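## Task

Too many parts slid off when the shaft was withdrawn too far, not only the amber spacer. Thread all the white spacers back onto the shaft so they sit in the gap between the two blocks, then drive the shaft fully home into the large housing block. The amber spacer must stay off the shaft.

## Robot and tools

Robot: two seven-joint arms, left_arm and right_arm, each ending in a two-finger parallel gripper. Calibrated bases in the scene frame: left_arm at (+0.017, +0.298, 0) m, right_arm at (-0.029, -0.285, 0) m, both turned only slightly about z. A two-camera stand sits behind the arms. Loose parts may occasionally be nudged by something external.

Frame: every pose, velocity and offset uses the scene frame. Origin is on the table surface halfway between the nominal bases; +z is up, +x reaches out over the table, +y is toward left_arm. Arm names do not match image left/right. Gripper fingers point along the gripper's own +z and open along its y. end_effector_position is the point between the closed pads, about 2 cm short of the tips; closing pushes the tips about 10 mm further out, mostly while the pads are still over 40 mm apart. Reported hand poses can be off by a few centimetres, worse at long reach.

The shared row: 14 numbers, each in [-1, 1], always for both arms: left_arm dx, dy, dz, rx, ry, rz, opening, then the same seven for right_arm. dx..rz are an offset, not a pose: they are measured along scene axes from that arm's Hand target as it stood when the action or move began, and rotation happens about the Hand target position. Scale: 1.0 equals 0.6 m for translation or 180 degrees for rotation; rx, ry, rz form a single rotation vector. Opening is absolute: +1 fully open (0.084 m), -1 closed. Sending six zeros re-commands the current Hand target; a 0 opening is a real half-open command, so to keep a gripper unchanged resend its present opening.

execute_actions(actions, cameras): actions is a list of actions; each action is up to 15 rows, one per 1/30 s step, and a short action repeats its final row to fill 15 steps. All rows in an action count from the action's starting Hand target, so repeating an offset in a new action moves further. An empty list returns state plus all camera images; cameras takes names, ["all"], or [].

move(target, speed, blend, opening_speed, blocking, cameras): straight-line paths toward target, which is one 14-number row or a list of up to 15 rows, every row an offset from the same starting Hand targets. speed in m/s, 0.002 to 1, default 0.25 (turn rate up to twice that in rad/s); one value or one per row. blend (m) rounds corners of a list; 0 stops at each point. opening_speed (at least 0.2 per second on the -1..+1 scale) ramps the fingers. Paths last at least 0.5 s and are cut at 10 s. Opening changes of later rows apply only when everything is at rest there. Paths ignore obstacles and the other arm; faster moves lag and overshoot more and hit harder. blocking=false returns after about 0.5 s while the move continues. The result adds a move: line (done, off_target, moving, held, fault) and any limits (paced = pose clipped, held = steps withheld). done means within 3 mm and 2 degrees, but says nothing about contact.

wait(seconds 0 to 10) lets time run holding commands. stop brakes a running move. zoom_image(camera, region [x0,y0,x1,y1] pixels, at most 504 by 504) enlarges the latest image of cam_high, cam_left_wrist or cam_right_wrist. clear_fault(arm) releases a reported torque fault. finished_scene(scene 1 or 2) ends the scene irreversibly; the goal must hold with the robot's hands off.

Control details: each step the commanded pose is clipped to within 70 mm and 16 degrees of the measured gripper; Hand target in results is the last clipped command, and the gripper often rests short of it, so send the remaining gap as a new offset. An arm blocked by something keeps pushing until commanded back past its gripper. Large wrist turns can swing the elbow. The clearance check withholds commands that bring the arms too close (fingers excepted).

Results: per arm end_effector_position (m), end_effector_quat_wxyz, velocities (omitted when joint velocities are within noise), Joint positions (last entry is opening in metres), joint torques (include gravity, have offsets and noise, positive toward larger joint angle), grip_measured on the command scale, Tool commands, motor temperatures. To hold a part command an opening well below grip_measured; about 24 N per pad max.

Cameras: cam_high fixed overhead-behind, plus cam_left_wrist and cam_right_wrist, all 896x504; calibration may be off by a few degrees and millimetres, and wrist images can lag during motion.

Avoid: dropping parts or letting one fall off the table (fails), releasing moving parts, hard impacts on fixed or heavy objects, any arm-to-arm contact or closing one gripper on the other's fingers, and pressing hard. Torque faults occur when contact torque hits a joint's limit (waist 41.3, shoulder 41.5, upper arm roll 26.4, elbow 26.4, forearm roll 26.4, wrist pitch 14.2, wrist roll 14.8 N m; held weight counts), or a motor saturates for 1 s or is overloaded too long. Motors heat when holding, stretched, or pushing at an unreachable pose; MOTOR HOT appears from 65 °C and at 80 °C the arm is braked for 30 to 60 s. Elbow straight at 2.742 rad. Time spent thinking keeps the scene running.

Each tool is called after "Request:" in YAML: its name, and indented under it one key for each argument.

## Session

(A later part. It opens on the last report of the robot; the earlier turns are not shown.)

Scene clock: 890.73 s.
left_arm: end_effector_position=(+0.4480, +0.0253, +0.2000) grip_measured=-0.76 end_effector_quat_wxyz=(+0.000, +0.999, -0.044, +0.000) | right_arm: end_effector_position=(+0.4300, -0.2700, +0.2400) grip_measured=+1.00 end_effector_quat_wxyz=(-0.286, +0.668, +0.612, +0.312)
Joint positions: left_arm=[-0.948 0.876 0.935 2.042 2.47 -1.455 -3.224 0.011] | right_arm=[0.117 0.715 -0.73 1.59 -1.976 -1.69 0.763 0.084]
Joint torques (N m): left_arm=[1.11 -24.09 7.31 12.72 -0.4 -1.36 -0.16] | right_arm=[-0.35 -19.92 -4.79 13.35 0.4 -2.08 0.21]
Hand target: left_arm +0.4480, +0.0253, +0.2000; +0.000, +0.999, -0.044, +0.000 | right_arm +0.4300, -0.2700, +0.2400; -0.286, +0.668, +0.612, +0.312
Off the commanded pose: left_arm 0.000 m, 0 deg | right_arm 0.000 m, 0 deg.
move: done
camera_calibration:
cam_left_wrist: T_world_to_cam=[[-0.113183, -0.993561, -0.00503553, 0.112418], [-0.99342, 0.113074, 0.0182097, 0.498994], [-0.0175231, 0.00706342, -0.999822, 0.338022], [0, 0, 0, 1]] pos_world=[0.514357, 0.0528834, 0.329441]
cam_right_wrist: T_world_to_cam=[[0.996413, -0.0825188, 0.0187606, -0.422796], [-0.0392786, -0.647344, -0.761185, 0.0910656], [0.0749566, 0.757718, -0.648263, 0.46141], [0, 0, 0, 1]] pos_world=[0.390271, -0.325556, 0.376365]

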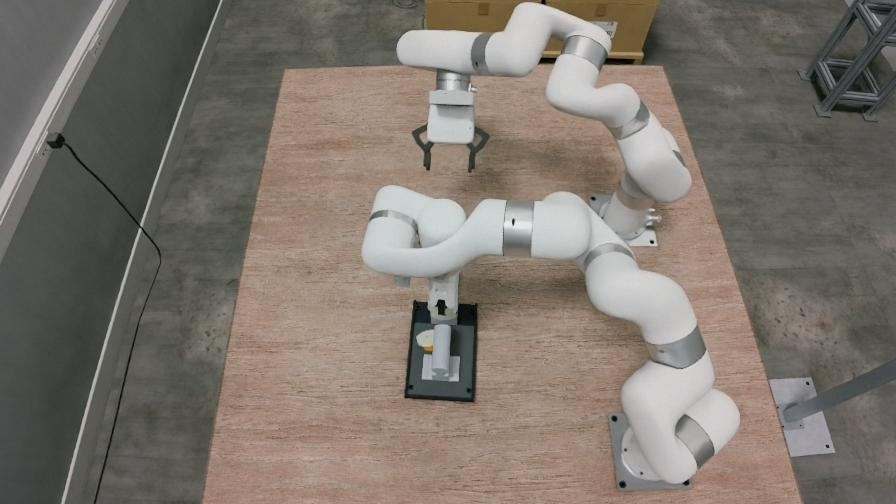

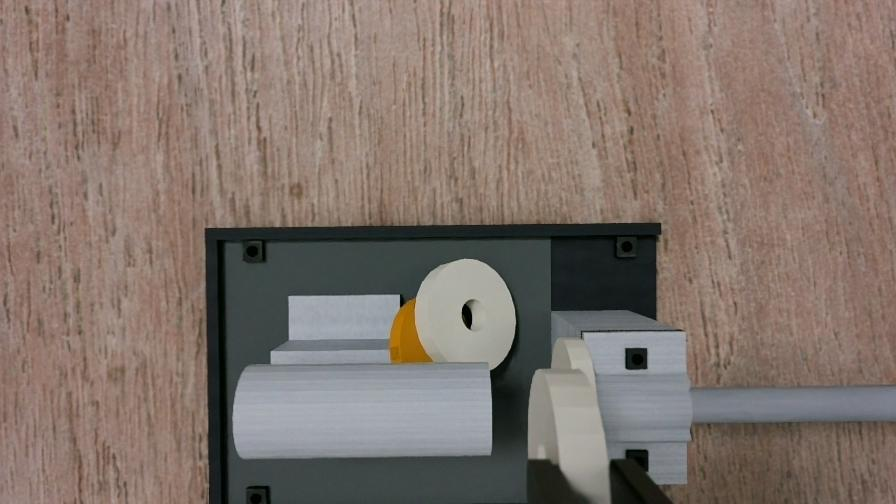

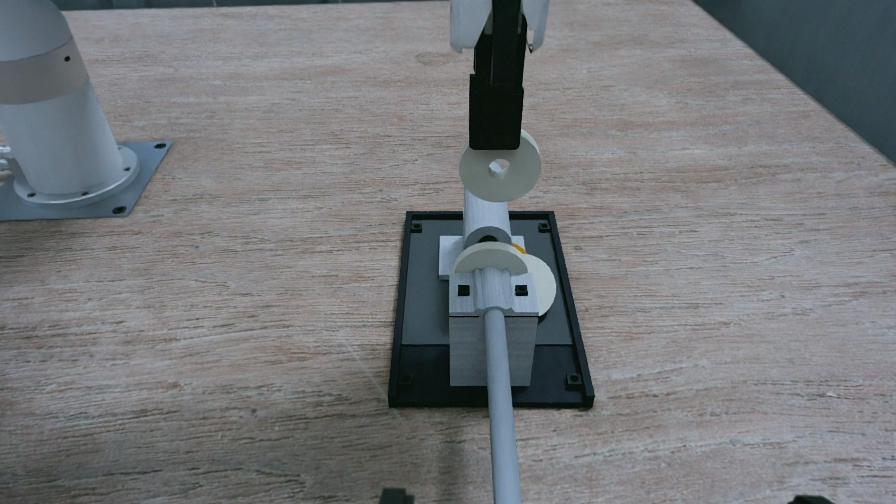

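Request:
move:
  target: [-0.002,0.0037,-0.1083,0,0,0,-0.95,0,0,0,0,0,0,1]
  speed: 0.1
  cameras: ["cam_left_wrist","cam_right_wrist"]

Request:
zoom_image:
  camera: "cam_right_wrist"
  region: [420, 160, 570, 310]

Request:
zoom_image:
  camera: "cam_left_wrist"
  region: [400, 254, 750, 504]

Scene clock: 935.33 s.
left_arm: end_effector_position=(+0.4468, +0.0275, +0.1350) grip_measured=-0.76 end_effector_quat_wxyz=(+0.000, +0.999, -0.044, +0.000) | right_arm: end_effector_position=(+0.4300, -0.2700, +0.2400) grip_measured=+1.00 end_effector_quat_wxyz=(-0.286, +0.668, +0.612, +0.312)
Joint positions: left_arm=[-0.979 0.901 0.901 1.88 2.448 -1.292 -3.172 0.011] | right_arm=[0.117 0.715 -0.73 1.59 -1.976 -1.69 0.763 0.084]
Joint torques (N m): left_arm=[-0.56 -23.96 7.97 12.53 -0.4 -1.14 0.17] | right_arm=[-0.5 -19.83 -4.7 13.57 0.33 -2.04 0.13]
Hand target: left_arm +0.4468, +0.0275, +0.1350; +0.000, +0.999, -0.044, +0.000 | right_arm +0.4300, -0.2700, +0.2400; -0.286, +0.668, +0.612, +0.312
Off the commanded pose: left_arm 0.000 m, 0 deg | right_arm 0.000 m, 0 deg.
move: done
camera_calibration:
cam_left_wrist: T_world_to_cam=[[-0.113183, -0.993561, -0.00503553, 0.114141], [-0.99342, 0.113074, 0.0182097, 0.498737], [-0.0175231, 0.00706342, -0.999822, 0.272997], [0, 0, 0, 1]] pos_world=[0.513157, 0.0550834, 0.264441]
cam_right_wrist: T_world_to_cam=[[0.996413, -0.0825188, 0.0187606, -0.422796], [-0.0392786, -0.647344, -0.761185, 0.0910656], [0.0749566, 0.757718, -0.648263, 0.46141], [0, 0, 0, 1]] pos_world=[0.390271, -0.325556, 0.376365]
Images, in order (width x height): cam_left_wrist 896x504, cam_right_wrist 896x504.

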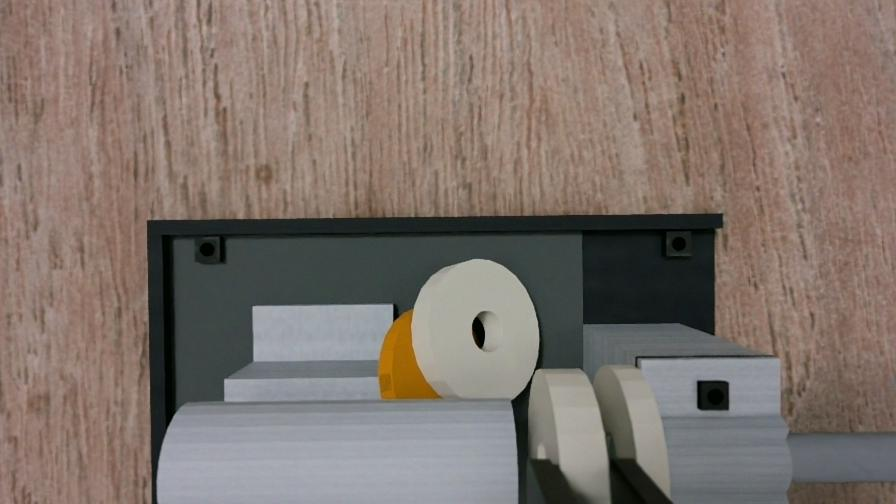

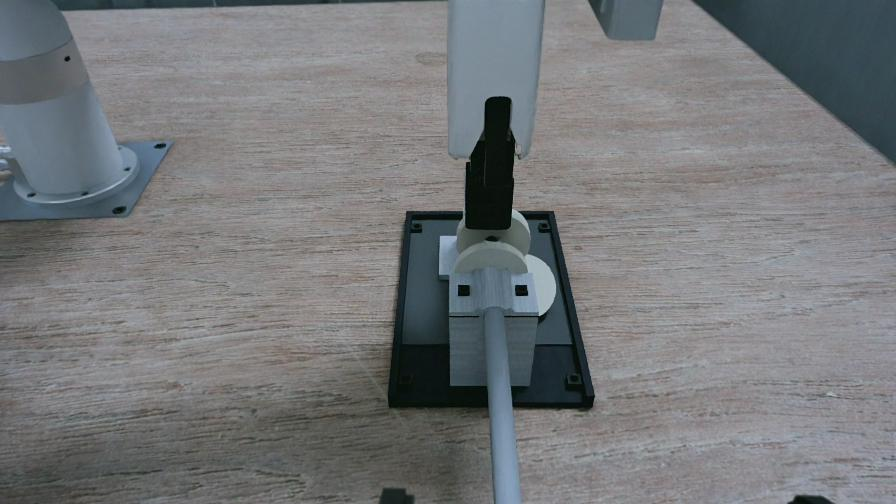

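Scaled by 3.360 from the camera's 896x504 image, which has a finer 1280x720 frame.

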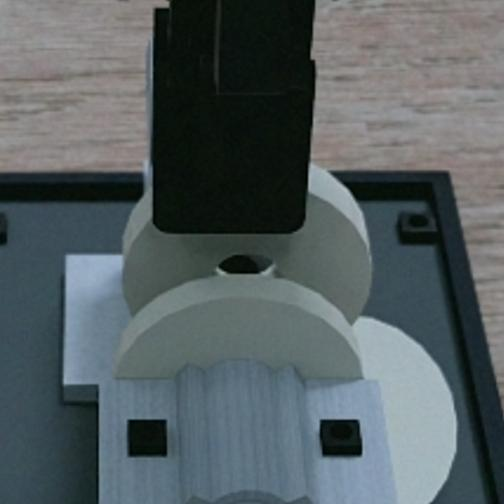

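Scaled by 1.440 from the camera's 896x504 image, which has a finer 1280x720 frame.

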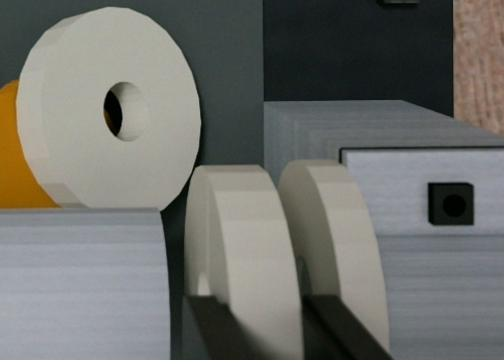

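Request:
zoom_image:
  camera: "cam_right_wrist"
  region: [450, 200, 540, 290]

Scaled by 5.600 from the camera's 896x504 image, which has a finer 1280x720 frame.

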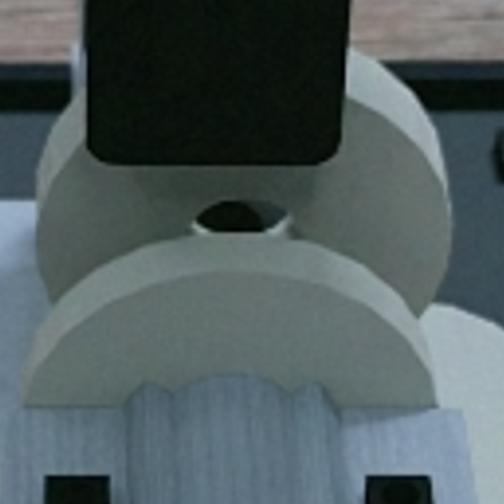

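Request:
move:
  target: [-0.0025,0,-0.0233,0,0,0,-0.95,0,0,0,0,0,0,1]
  speed: 0.05
  cameras: ["cam_left_wrist","cam_right_wrist"]

Request:
zoom_image:
  camera: "cam_right_wrist"
  region: [440, 200, 550, 310]

Request:
zoom_image:
  camera: "cam_left_wrist"
  region: [450, 304, 750, 504]

Scene clock: 978.60 s.
left_arm: end_effector_position=(+0.4453, +0.0275, +0.1210) grip_measured=-0.76 end_effector_quat_wxyz=(+0.000, +0.999, -0.044, +0.000) | right_arm: end_effector_position=(+0.4300, -0.2700, +0.2400) grip_measured=+1.00 end_effector_quat_wxyz=(-0.286, +0.668, +0.612, +0.312)
Joint positions: left_arm=[-0.985 0.908 0.892 1.849 2.441 -1.258 -3.163 0.011] | right_arm=[0.117 0.715 -0.73 1.59 -1.976 -1.69 0.763 0.084]
Joint torques (N m): left_arm=[-0.55 -23.88 8.1 12.41 -0.4 -1.14 0.21] | right_arm=[-0.39 -19.7 -4.7 13.66 0.33 -2.03 0.2]
Hand target: left_arm +0.4453, +0.0275, +0.1210; +0.000, +0.999, -0.044, +0.000 | right_arm +0.4300, -0.2700, +0.2400; -0.286, +0.668, +0.612, +0.312
Off the commanded pose: left_arm 0.000 m, 0 deg | right_arm 0.000 m, 0 deg.
move: done
camera_calibration:
cam_left_wrist: T_world_to_cam=[[-0.113182, -0.993561, -0.00503554, 0.113901], [-0.99342, 0.113074, 0.0182097, 0.497502], [-0.0175231, 0.00706342, -0.999822, 0.258973], [0, 0, 0, 1]] pos_world=[0.511657, 0.0550834, 0.250441]
cam_right_wrist: T_world_to_cam=[[0.996413, -0.0825188, 0.0187606, -0.422796], [-0.0392786, -0.647344, -0.761185, 0.0910656], [0.0749566, 0.757718, -0.648263, 0.46141], [0, 0, 0, 1]] pos_world=[0.390271, -0.325556, 0.376365]
Images, in order (width x height): cam_left_wrist 896x504, cam_right_wrist 896x504.

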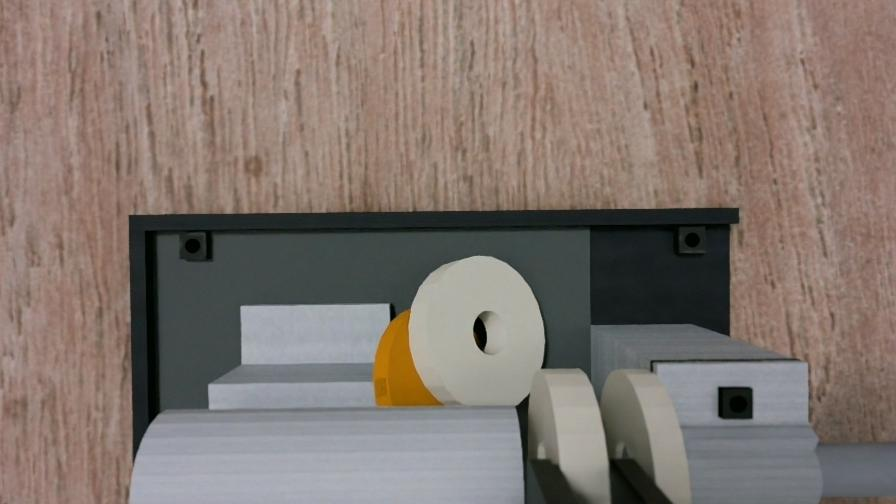

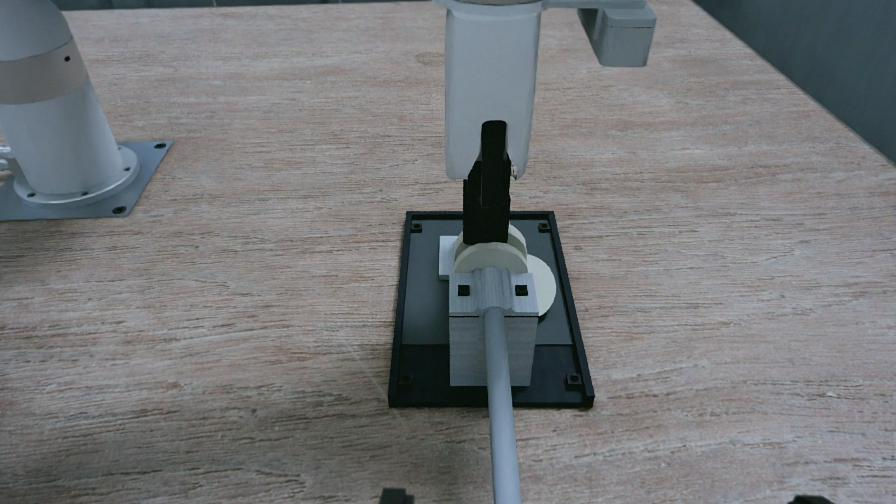

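Scaled by 4.582 from the camera's 896x504 image, which has a finer 1280x720 frame.

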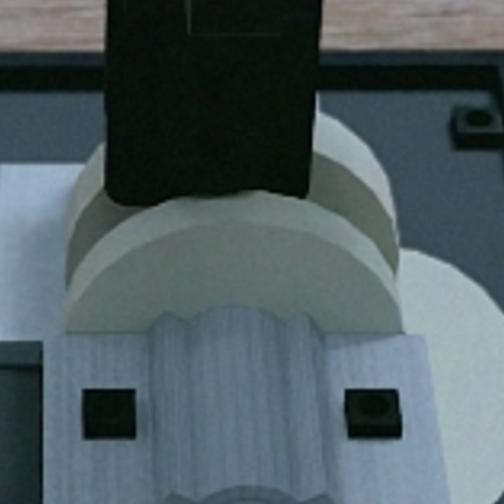

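Scaled by 1.680 from the camera's 896x504 image, which has a finer 1280x720 frame.

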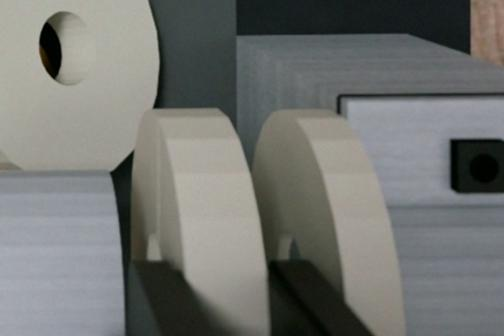

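Request:
zoom_image:
  camera: "cam_right_wrist"
  region: [450, 235, 495, 280]

Request:
zoom_image:
  camera: "cam_right_wrist"
  region: [490, 235, 535, 280]

Scaled by 11.200 from the camera's 896x504 image, which has a finer 1280x720 frame.

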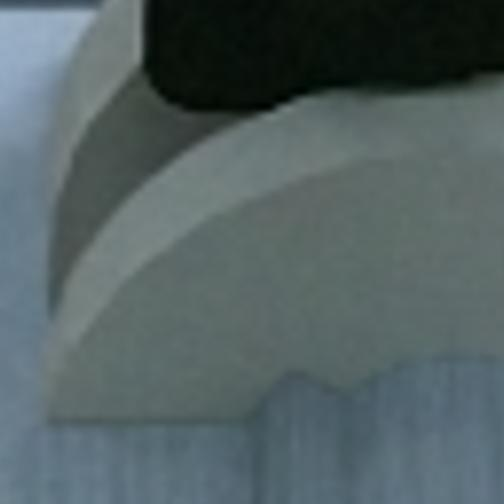

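Scaled by 11.200 from the camera's 896x504 image, which has a finer 1280x720 frame.

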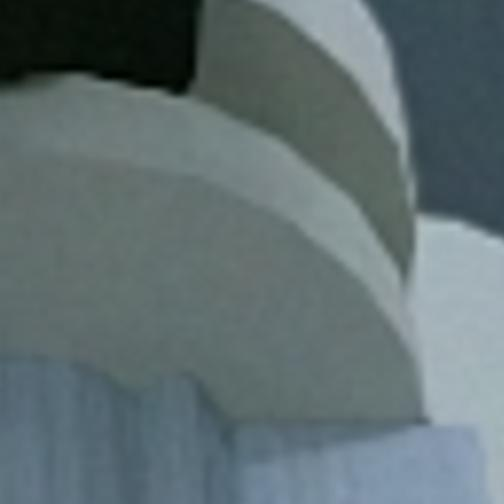

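Request:
move:
  target: [0,0,0,0,0,0,-0.95,0.0133,0.16,-0.08,-0.1107,0.0097,0,1]
  speed: 0.15
  cameras: ["all"]

Scene clock: 1051.30 s.
left_arm: end_effector_position=(+0.4453, +0.0275, +0.1210) grip_measured=-0.76 end_effector_quat_wxyz=(+0.000, +0.999, -0.044, +0.000) | right_arm: end_effector_position=(+0.4380, -0.1740, +0.1920) grip_measured=+1.00 end_effector_quat_wxyz=(-0.175, +0.712, +0.653, +0.191)
Joint positions: left_arm=[-0.985 0.908 0.892 1.849 2.441 -1.258 -3.163 0.011] | right_arm=[0.505 0.641 -0.811 1.535 -2.139 -1.35 1.032 0.084]
Joint torques (N m): left_arm=[-0.42 -24.14 8.18 12.4 -0.37 -1.18 0.17] | right_arm=[1.39 -17.87 -5.37 14.34 0.5 -1.86 0.27]
Hand target: left_arm +0.4453, +0.0275, +0.1210; +0.000, +0.999, -0.044, +0.000 | right_arm +0.4379, -0.1740, +0.1920; -0.175, +0.712, +0.653, +0.191
Off the commanded pose: left_arm 0.000 m, 0 deg | right_arm 0.000 m, 0 deg.
move: done
camera_calibration:
cam_left_wrist: T_world_to_cam=[[-0.113182, -0.993561, -0.00503554, 0.113901], [-0.99342, 0.113074, 0.0182097, 0.497502], [-0.0175231, 0.00706342, -0.999822, 0.258973], [0, 0, 0, 1]] pos_world=[0.511657, 0.0550834, 0.250441]
cam_right_wrist: T_world_to_cam=[[0.996941, -0.0764943, 0.0160555, -0.420645], [-0.0586346, -0.867761, -0.493511, 0.03567], [0.0516831, 0.491059, -0.869592, 0.36328], [0, 0, 0, 1]] pos_world=[0.402674, -0.179616, 0.340263]

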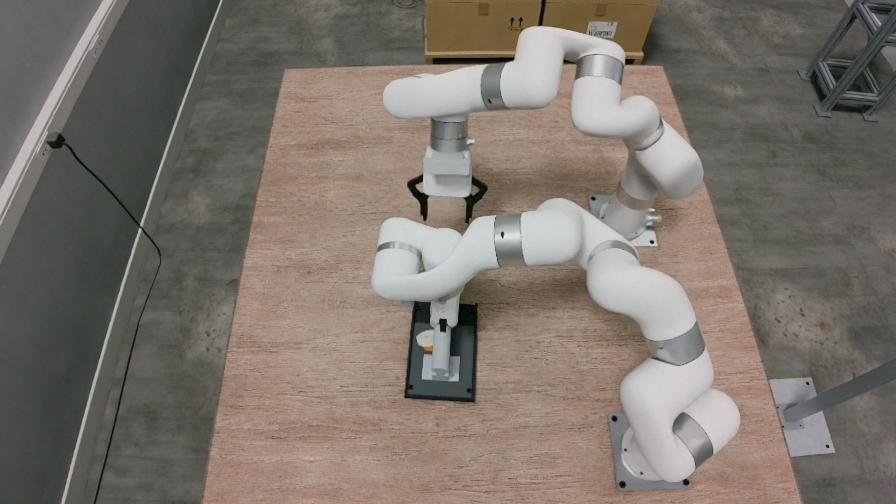

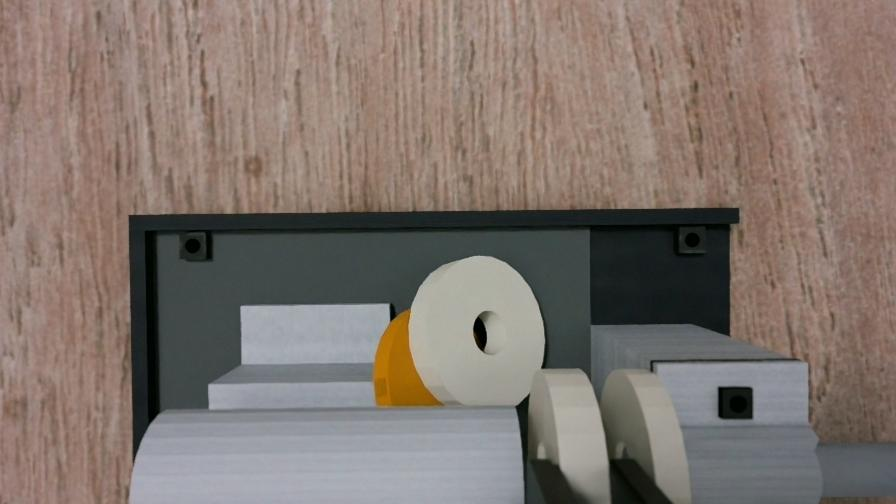

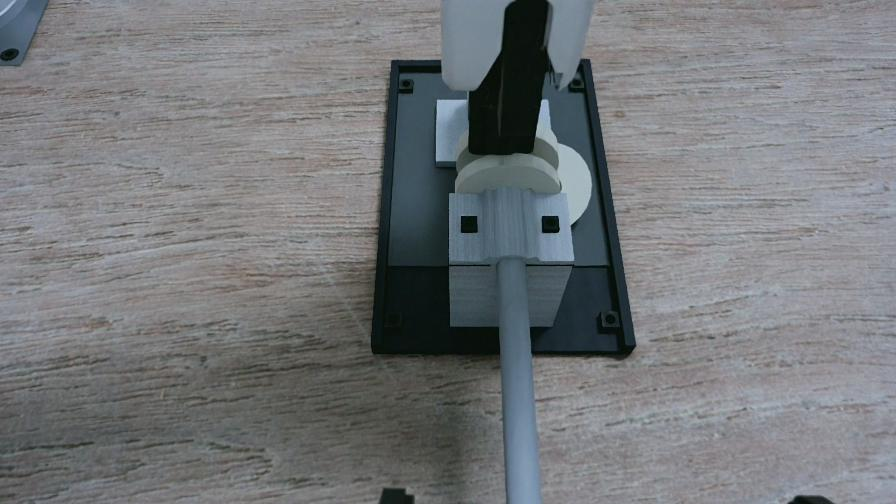

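Request:
zoom_image:
  camera: "cam_right_wrist"
  region: [440, 330, 590, 504]

Request:
zoom_image:
  camera: "cam_right_wrist"
  region: [430, 100, 610, 280]

Scaled by 2.897 from the camera's 896x504 image, which has a finer 1280x720 frame.

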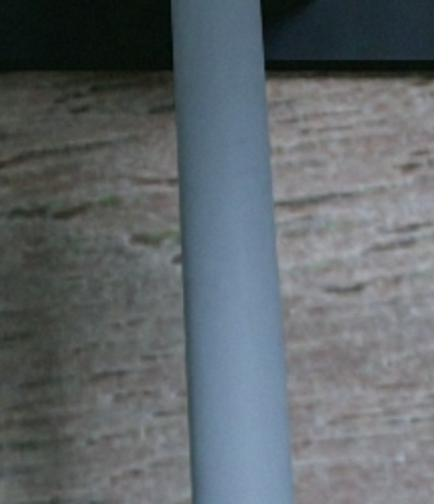

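Scaled by 2.800 from the camera's 896x504 image, which has a finer 1280x720 frame.

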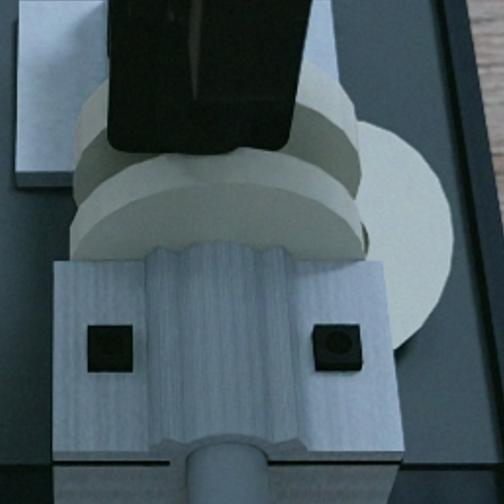

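Request:
move:
  target:
    - [0,0,0,0,0,0,-0.95,-0.0043,0.02,-0.1033,0,0,0,1]
    - [0,0,0,0,0,0,-0.95,0,0.07,-0.19,0,0,0,1]
  speed: 0.08
  blend: [0.01,0]
  cameras: ["cam_right_wrist","cam_high"]

Request:
zoom_image:
  camera: "cam_right_wrist"
  region: [350, 250, 850, 504]

Request:
zoom_image:
  camera: "cam_right_wrist"
  region: [430, 20, 630, 220]

Scene clock: 1084.67 s.
left_arm: end_effector_position=(+0.4453, +0.0275, +0.1210) grip_measured=-0.76 end_effector_quat_wxyz=(+0.000, +0.999, -0.044, +0.000) | right_arm: end_effector_position=(+0.4379, -0.1320, +0.0780) grip_measured=+1.00 end_effector_quat_wxyz=(-0.175, +0.712, +0.653, +0.191)
Joint positions: left_arm=[-0.985 0.908 0.892 1.849 2.441 -1.258 -3.163 0.011] | right_arm=[0.511 0.781 -0.691 1.408 -1.979 -1.143 0.877 0.084]
Joint torques (N m): left_arm=[-0.47 -24.49 8.44 12.45 -0.4 -1.14 0.16] | right_arm=[-0.49 -19.55 -5.08 12.83 0.76 -1.87 -0.1]
Hand target: left_arm +0.4453, +0.0275, +0.1210; +0.000, +0.999, -0.044, +0.000 | right_arm +0.4379, -0.1320, +0.0780; -0.175, +0.712, +0.653, +0.191
Off the commanded pose: left_arm 0.000 m, 0 deg | right_arm 0.000 m, 0 deg.
move: done
camera_calibration:
cam_right_wrist: T_world_to_cam=[[0.996952, -0.076358, 0.0160207, -0.415581], [-0.0585334, -0.867771, -0.493505, 0.0158617], [0.0515854, 0.491063, -0.869595, 0.24365], [0, 0, 0, 1]] pos_world=[0.402674, -0.137616, 0.226363]
Images, in order (width x height): cam_high 896x504, cam_right_wrist 896x504.

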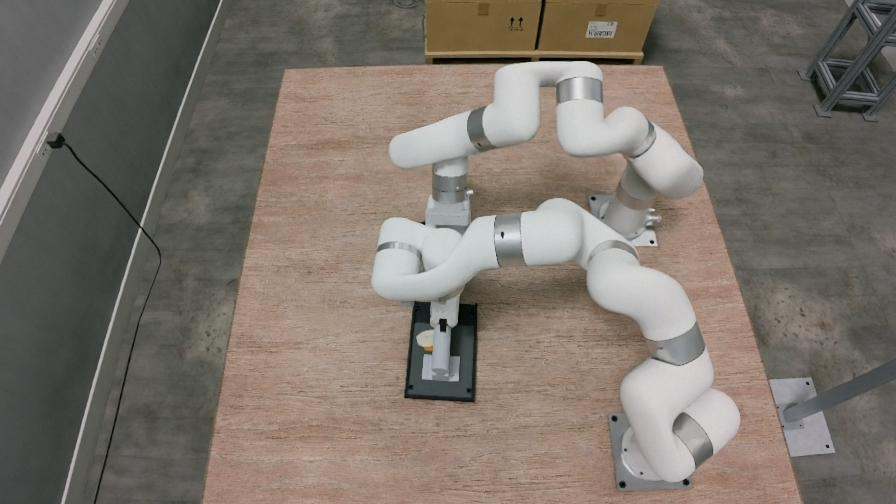

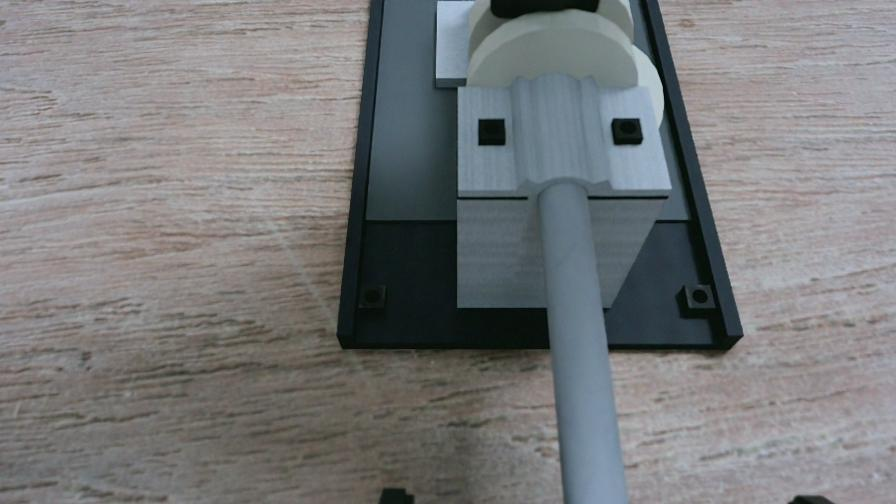

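Scaled by 1.008 from the camera's 896x504 image, which has a finer 1280x720 frame.

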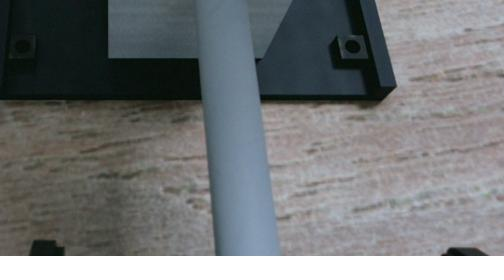

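Scaled by 2.520 from the camera's 896x504 image, which has a finer 1280x720 frame.

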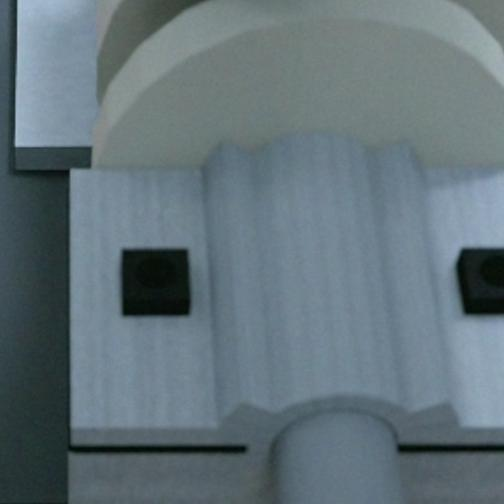

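Request:
move:
  target:
    - [0,0,0,0,0,0,-0.95,-0.006,0,0.0083,0,0,0,1]
    - [0,0,0,0,0,0,-0.95,-0.006,0,0.0083,0,0,0,-0.5]
  speed: 0.05
  opening_speed: 0.6
  cameras: ["cam_right_wrist"]

Request:
zoom_image:
  camera: "cam_right_wrist"
  region: [350, 250, 850, 504]

Scene clock: 1100.33 s.
left_arm: end_effector_position=(+0.4453, +0.0275, +0.1210) grip_measured=-0.76 end_effector_quat_wxyz=(+0.000, +0.999, -0.044, +0.000) | right_arm: end_effector_position=(+0.4343, -0.1320, +0.0830) grip_measured=-0.52 end_effector_quat_wxyz=(-0.175, +0.712, +0.653, +0.191)
Joint positions: left_arm=[-0.985 0.908 0.892 1.849 2.441 -1.258 -3.163 0.011] | right_arm=[0.52 0.762 -0.697 1.391 -1.987 -1.142 0.88 0.021]
Joint torques (N m): left_arm=[-0.49 -24.47 8.38 12.65 -0.35 -1.15 0.13] | right_arm=[0.83 -20.09 -5.28 12.29 0.5 -2.16 0.28]
Hand target: left_arm +0.4453, +0.0275, +0.1210; +0.000, +0.999, -0.044, +0.000 | right_arm +0.4343, -0.1320, +0.0830; -0.175, +0.712, +0.653, +0.191
Off the commanded pose: left_arm 0.000 m, 0 deg | right_arm 0.000 m, 0 deg.
move: done
camera_calibration:
cam_right_wrist: T_world_to_cam=[[0.996946, -0.0764436, 0.0159698, -0.412068], [-0.0586329, -0.867764, -0.493506, 0.0181099], [0.0515834, 0.491062, -0.869596, 0.248098], [0, 0, 0, 1]] pos_world=[0.399074, -0.137616, 0.231263]
Images, in order (width x height): cam_right_wrist 896x504.

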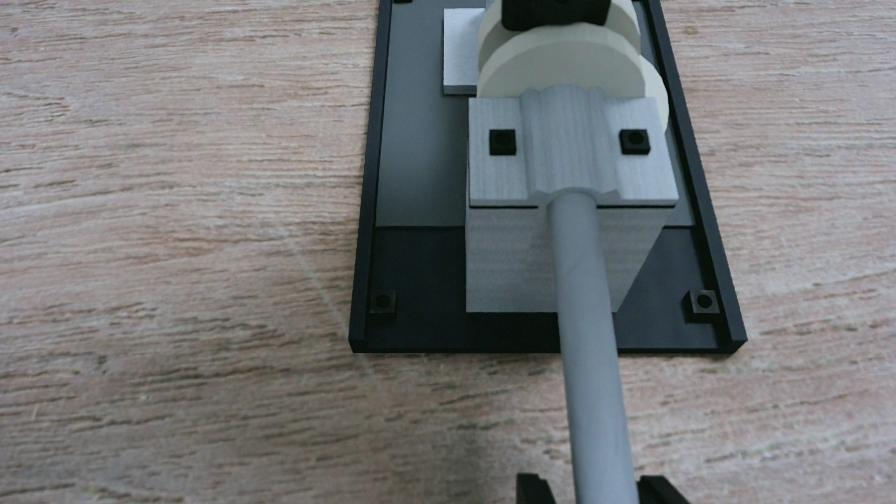

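Scaled by 1.008 from the camera's 896x504 image, which has a finer 1280x720 frame.

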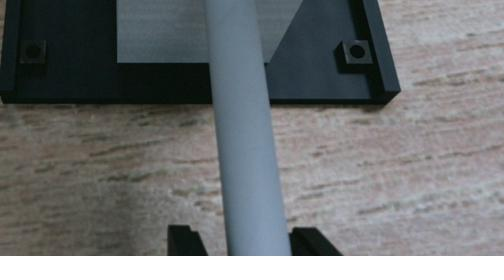

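Request:
move:
  target:
    - [0,0,0,0,0,0,-0.95,-0.002,0,0,0,0,0,-0.5]
    - [0,0,0,0,0,0,-0.95,-0.002,0,0,0,0,0,-0.8]
  speed: 0.05
  opening_speed: 0.3
  cameras: ["cam_right_wrist"]

Request:
zoom_image:
  camera: "cam_right_wrist"
  region: [350, 250, 850, 504]

Scene clock: 1108.77 s.
left_arm: end_effector_position=(+0.4453, +0.0275, +0.1210) grip_measured=-0.76 end_effector_quat_wxyz=(+0.000, +0.999, -0.044, +0.000) | right_arm: end_effector_position=(+0.4334, -0.1320, +0.0830) grip_measured=-0.68 end_effector_quat_wxyz=(-0.175, +0.712, +0.652, +0.191)
Joint positions: left_arm=[-0.985 0.908 0.892 1.849 2.441 -1.258 -3.163 0.011] | right_arm=[0.521 0.758 -0.697 1.384 -1.987 -1.139 0.877 0.014]
Joint torques (N m): left_arm=[-0.3 -24.64 8.36 12.5 -0.26 -1.18 0.12] | right_arm=[5.68 -12.37 0.19 -7.52 -7.42 -9.59 0.6]
Hand target: left_arm +0.4453, +0.0275, +0.1210; +0.000, +0.999, -0.044, +0.000 | right_arm +0.4331, -0.1320, +0.0830; -0.175, +0.712, +0.653, +0.191
Off the commanded pose: left_arm 0.000 m, 0 deg | right_arm 0.000 m, 0 deg.
move: done
camera_calibration:
cam_right_wrist: T_world_to_cam=[[0.996898, -0.0769373, 0.0166114, -0.411168], [-0.0587493, -0.867776, -0.493472, 0.0180825], [0.0523813, 0.490965, -0.869603, 0.247825], [0, 0, 0, 1]] pos_world=[0.397973, -0.137616, 0.231262]
Images, in order (width x height): cam_right_wrist 896x504.

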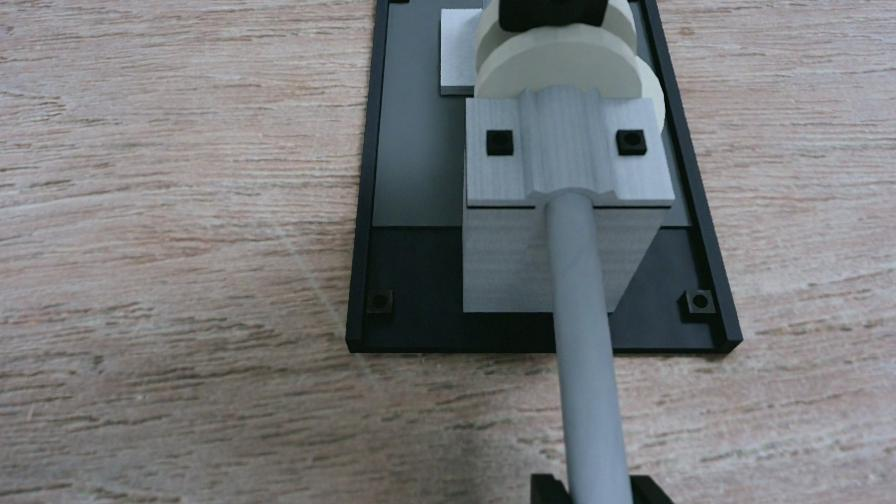

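Scaled by 1.008 from the camera's 896x504 image, which has a finer 1280x720 frame.

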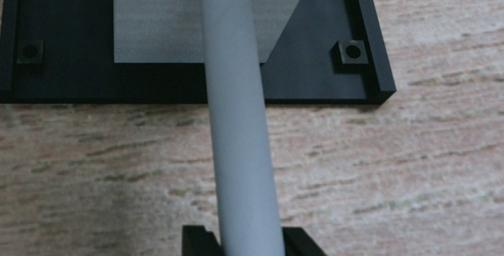

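Request:
move:
  target: [0,0,0,0,0,0,-0.95,0,0,0,0,0,0,-0.5]

Scene clock: 1113.77 s.
left_arm: end_effector_position=(+0.4453, +0.0275, +0.1210) grip_measured=-0.76 end_effector_quat_wxyz=(+0.000, +0.999, -0.044, +0.000) | right_arm: end_effector_position=(+0.4331, -0.1320, +0.0830) grip_measured=-0.52 end_effector_quat_wxyz=(-0.175, +0.712, +0.653, +0.191)
Joint positions: left_arm=[-0.985 0.908 0.892 1.849 2.441 -1.258 -3.163 0.011] | right_arm=[0.521 0.758 -0.698 1.384 -1.987 -1.14 0.877 0.021]
Joint torques (N m): left_arm=[-0.46 -24.52 8.43 12.55 -0.29 -1.18 0.17] | right_arm=[1.41 -20.06 -5.66 12.89 0.66 -1.9 0]
Hand target: left_arm +0.4453, +0.0275, +0.1210; +0.000, +0.999, -0.044, +0.000 | right_arm +0.4331, -0.1320, +0.0830; -0.175, +0.712, +0.653, +0.191
Off the commanded pose: left_arm 0.000 m, 0 deg | right_arm 0.000 m, 0 deg.
move: done

Request:
move:
  target:
    - [0,0,0,0,0,0,-0.95,0.002,0,0,0,0,0,-0.5]
    - [0,0,0,0,0,0,-0.95,0.002,0,0,0,0,0,-0.72]
  speed: 0.05
  opening_speed: 0.3

Scene clock: 1125.73 s.
left_arm: end_effector_position=(+0.4453, +0.0275, +0.1210) grip_measured=-0.76 end_effector_quat_wxyz=(+0.000, +0.999, -0.044, +0.000) | right_arm: end_effector_position=(+0.4344, -0.1320, +0.0830) grip_measured=-0.69 end_effector_quat_wxyz=(-0.175, +0.712, +0.653, +0.191)
Joint positions: left_arm=[-0.985 0.908 0.892 1.849 2.441 -1.258 -3.163 0.011] | right_arm=[0.52 0.761 -0.697 1.391 -1.987 -1.142 0.88 0.014]
Joint torques (N m): left_arm=[-0.33 -24.55 8.31 12.57 -0.29 -1.25 0.14] | right_arm=[2.75 -14.58 -2.22 0.43 -4.32 -6.13 0.52]
Hand target: left_arm +0.4453, +0.0275, +0.1210; +0.000, +0.999, -0.044, +0.000 | right_arm +0.4343, -0.1320, +0.0830; -0.175, +0.712, +0.653, +0.191
Off the commanded pose: left_arm 0.000 m, 0 deg | right_arm 0.000 m, 0 deg.
move: done

Request:
move:
  target:
    - [0,0,0,0,0,0,-0.95,0.0,0,0,0,0,0,-0.5]
    - [0,0,0,0,0,0,-0.95,0.0025,0,0,0,0,0,-0.5]
    - [0,0,0,0,0,0,-0.95,0.0025,0,0,0,0,0,-0.72]
  speed: 0.05
  opening_speed: 0.3
  cameras: ["cam_right_wrist"]

Scene clock: 1143.43 s.
left_arm: end_effector_position=(+0.4453, +0.0275, +0.1210) grip_measured=-0.76 end_effector_quat_wxyz=(+0.000, +0.999, -0.044, +0.000) | right_arm: end_effector_position=(+0.4358, -0.1320, +0.0830) grip_measured=-0.69 end_effector_quat_wxyz=(-0.175, +0.712, +0.653, +0.191)
Joint positions: left_arm=[-0.985 0.908 0.892 1.849 2.441 -1.258 -3.163 0.011] | right_arm=[0.518 0.766 -0.697 1.399 -1.987 -1.145 0.883 0.014]
Joint torques (N m): left_arm=[-0.44 -24.48 8.31 12.57 -0.24 -1.21 0.15] | right_arm=[0.41 -19.13 -5.13 11.86 0.45 -2 0.36]
Hand target: left_arm +0.4453, +0.0275, +0.1210; +0.000, +0.999, -0.044, +0.000 | right_arm +0.4358, -0.1320, +0.0830; -0.175, +0.712, +0.653, +0.191
Off the commanded pose: left_arm 0.000 m, 0 deg | right_arm 0.000 m, 0 deg.
move: done
camera_calibration:
cam_right_wrist: T_world_to_cam=[[0.996946, -0.0764444, 0.0159695, -0.413564], [-0.0586311, -0.867739, -0.49355, 0.0182108], [0.0515865, 0.491106, -0.869571, 0.248019], [0, 0, 0, 1]] pos_world=[0.400574, -0.137616, 0.231263]
Images, in order (width x height): cam_right_wrist 896x504.

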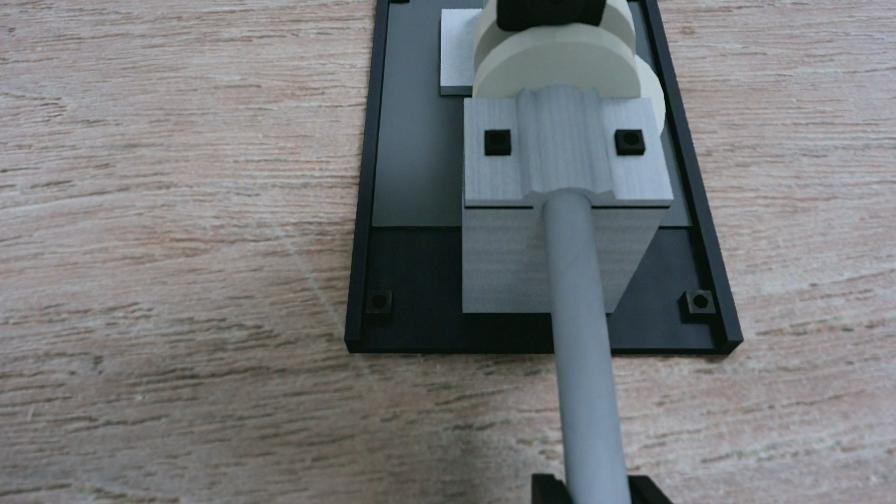

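Request:
move:
  target: [0,0,0,0,0,0,-0.95,0.0,0,0,0,0,0,-0.95]
  opening_speed: 0.3

Scene clock: 1149.00 s.
left_arm: end_effector_position=(+0.4453, +0.0275, +0.1210) grip_measured=-0.76 end_effector_quat_wxyz=(+0.000, +0.999, -0.044, +0.000) | right_arm: end_effector_position=(+0.4358, -0.1320, +0.0830) grip_measured=-0.69 end_effector_quat_wxyz=(-0.175, +0.712, +0.653, +0.191)
Joint positions: left_arm=[-0.985 0.908 0.892 1.849 2.441 -1.258 -3.163 0.011] | right_arm=[0.518 0.766 -0.697 1.399 -1.987 -1.145 0.883 0.014]
Joint torques (N m): left_arm=[-0.44 -24.53 8.34 12.57 -0.2 -1.29 0.17] | right_arm=[0.88 -19.11 -5.35 11.61 0.38 -1.87 0.14]
Hand target: left_arm +0.4453, +0.0275, +0.1210; +0.000, +0.999, -0.044, +0.000 | right_arm +0.4358, -0.1320, +0.0830; -0.175, +0.712, +0.653, +0.191
Off the commanded pose: left_arm 0.000 m, 0 deg | right_arm 0.000 m, 0 deg.
move: done

Request:
move:
  target: [0,0,0,0,0,0,-0.95,0.001,0.01,0,0,0,0,-0.95]
  speed: 0.03
  cameras: ["cam_left_wrist","cam_right_wrist"]

Request:
zoom_image:
  camera: "cam_left_wrist"
  region: [500, 354, 725, 504]

Scene clock: 1155.33 s.
left_arm: end_effector_position=(+0.4453, +0.0275, +0.1210) grip_measured=-0.76 end_effector_quat_wxyz=(+0.000, +0.999, -0.044, +0.000) | right_arm: end_effector_position=(+0.4364, -0.1260, +0.0830) grip_measured=-0.69 end_effector_quat_wxyz=(-0.175, +0.712, +0.653, +0.191)
Joint positions: left_arm=[-0.985 0.908 0.892 1.849 2.441 -1.258 -3.163 0.011] | right_arm=[0.528 0.768 -0.695 1.404 -1.984 -1.141 0.895 0.014]
Joint torques (N m): left_arm=[-0.36 -24.34 8.25 12.64 -0.05 -1.22 0.17] | right_arm=[4.06 -18.81 -3.16 13.35 1.75 -1.65 0.71]
Hand target: left_arm +0.4453, +0.0275, +0.1210; +0.000, +0.999, -0.044, +0.000 | right_arm +0.4364, -0.1260, +0.0830; -0.175, +0.712, +0.653, +0.191
Off the commanded pose: left_arm 0.000 m, 0 deg | right_arm 0.000 m, 0 deg.
move: done
camera_calibration:
cam_left_wrist: T_world_to_cam=[[-0.113182, -0.993561, -0.00503554, 0.113901], [-0.99342, 0.113074, 0.0182097, 0.497502], [-0.0175231, 0.00706342, -0.999822, 0.258973], [0, 0, 0, 1]] pos_world=[0.511657, 0.0550834, 0.250441]
cam_right_wrist: T_world_to_cam=[[0.996946, -0.0764436, 0.0159698, -0.413703], [-0.0586329, -0.867764, -0.493506, 0.0234396], [0.0515834, 0.491062, -0.869596, 0.245043], [0, 0, 0, 1]] pos_world=[0.401174, -0.131616, 0.231263]
Images, in order (width x height): cam_left_wrist 896x504, cam_right_wrist 896x504.

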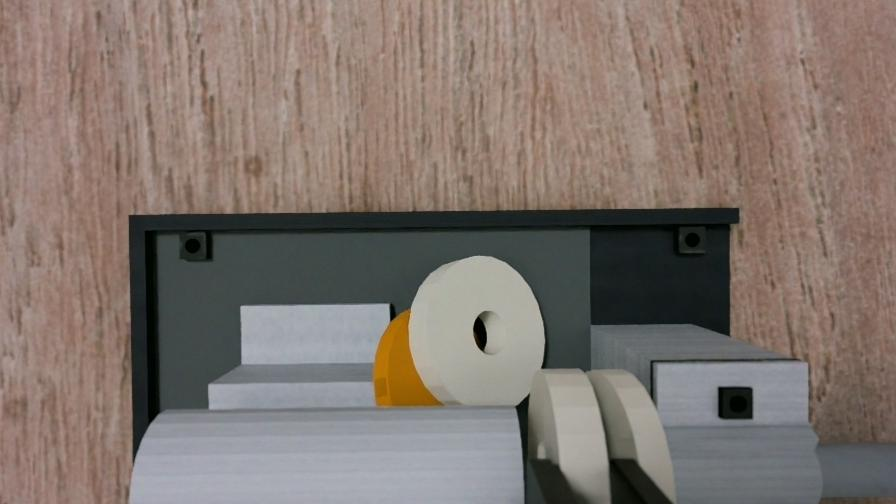

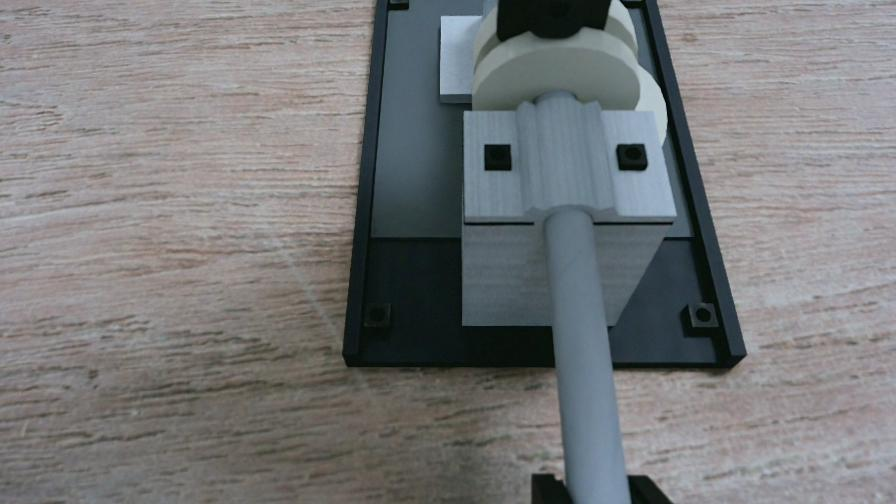

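Scaled by 2.240 from the camera's 896x504 image, which has a finer 1280x720 frame.

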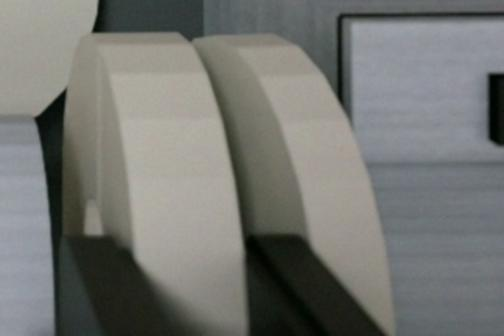

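Request:
move:
  target: [0,0,0,0,0,0,-0.95,0.0008,0.0083,0,0,0,0,-0.95]
  speed: 0.03
  cameras: ["cam_left_wrist","cam_right_wrist"]

Request:
zoom_image:
  camera: "cam_left_wrist"
  region: [500, 354, 725, 504]

Request:
zoom_image:
  camera: "cam_right_wrist"
  region: [450, 0, 690, 140]

Scene clock: 1171.50 s.
left_arm: end_effector_position=(+0.4453, +0.0275, +0.1210) grip_measured=-0.76 end_effector_quat_wxyz=(+0.000, +0.999, -0.044, +0.000) | right_arm: end_effector_position=(+0.4369, -0.1210, +0.0830) grip_measured=-0.69 end_effector_quat_wxyz=(-0.175, +0.712, +0.653, +0.191)
Joint positions: left_arm=[-0.985 0.908 0.892 1.849 2.441 -1.258 -3.163 0.011] | right_arm=[0.536 0.769 -0.693 1.409 -1.982 -1.137 0.906 0.014]
Joint torques (N m): left_arm=[-0.29 -24.41 8.25 12.45 -0.14 -1.27 0.18] | right_arm=[4.27 -18.52 -2.98 13.48 1.86 -1.38 0.7]
Hand target: left_arm +0.4453, +0.0275, +0.1210; +0.000, +0.999, -0.044, +0.000 | right_arm +0.4369, -0.1210, +0.0830; -0.175, +0.712, +0.653, +0.191
Off the commanded pose: left_arm 0.000 m, 0 deg | right_arm 0.000 m, 0 deg.
move: done
camera_calibration:
cam_left_wrist: T_world_to_cam=[[-0.113182, -0.993561, -0.00503554, 0.113901], [-0.99342, 0.113074, 0.0182097, 0.497502], [-0.0175231, 0.00706342, -0.999822, 0.258973], [0, 0, 0, 1]] pos_world=[0.511657, 0.0550834, 0.250441]
cam_right_wrist: T_world_to_cam=[[0.996946, -0.0764436, 0.0159698, -0.41382], [-0.0586329, -0.867764, -0.493506, 0.0278078], [0.0515834, 0.491062, -0.869596, 0.242562], [0, 0, 0, 1]] pos_world=[0.401674, -0.126616, 0.231263]
Images, in order (width x height): cam_left_wrist 896x504, cam_right_wrist 896x504.

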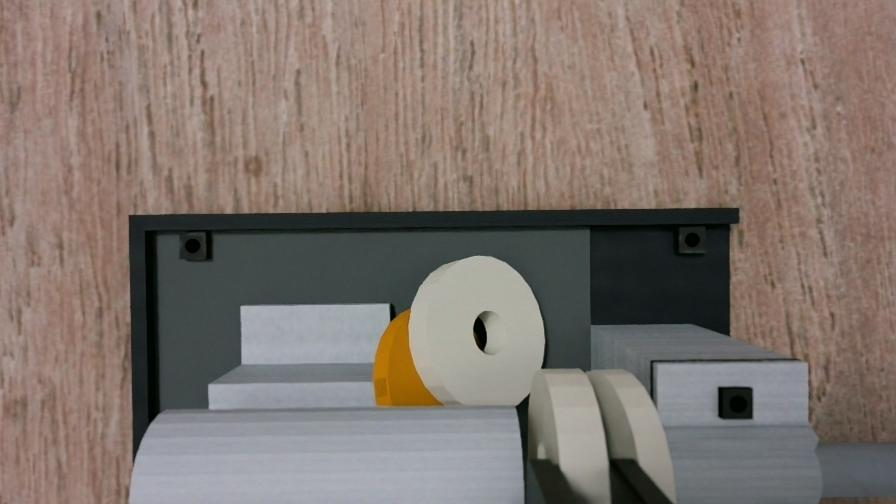

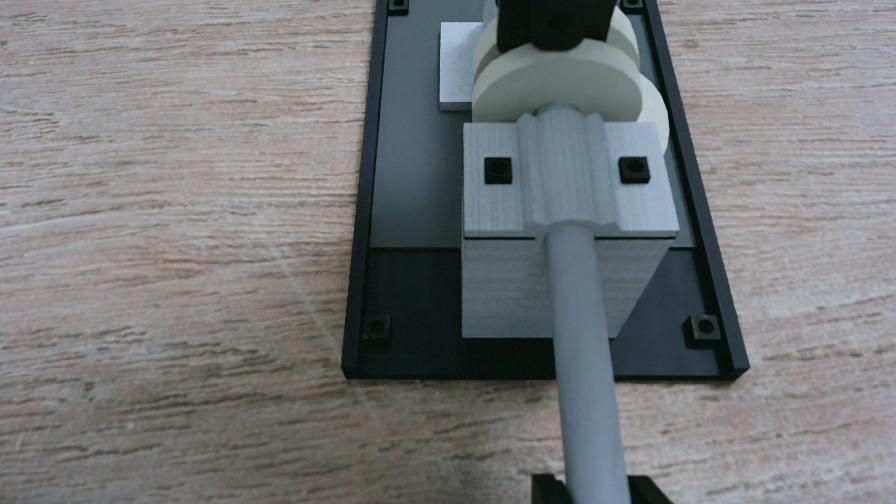

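Scaled by 2.240 from the camera's 896x504 image, which has a finer 1280x720 frame.

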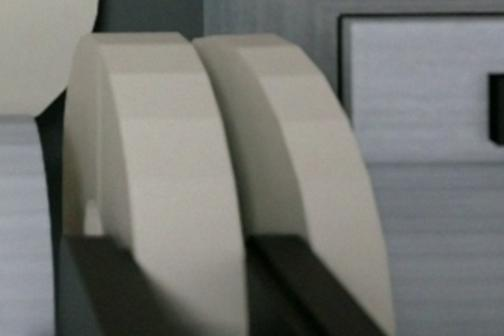

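Scaled by 2.100 from the camera's 896x504 image, which has a finer 1280x720 frame.

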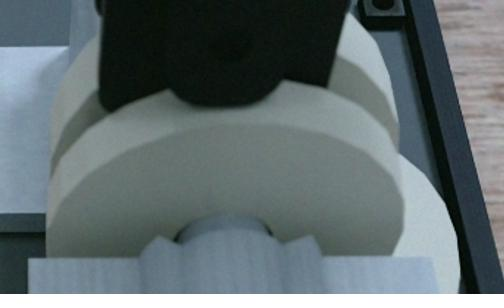

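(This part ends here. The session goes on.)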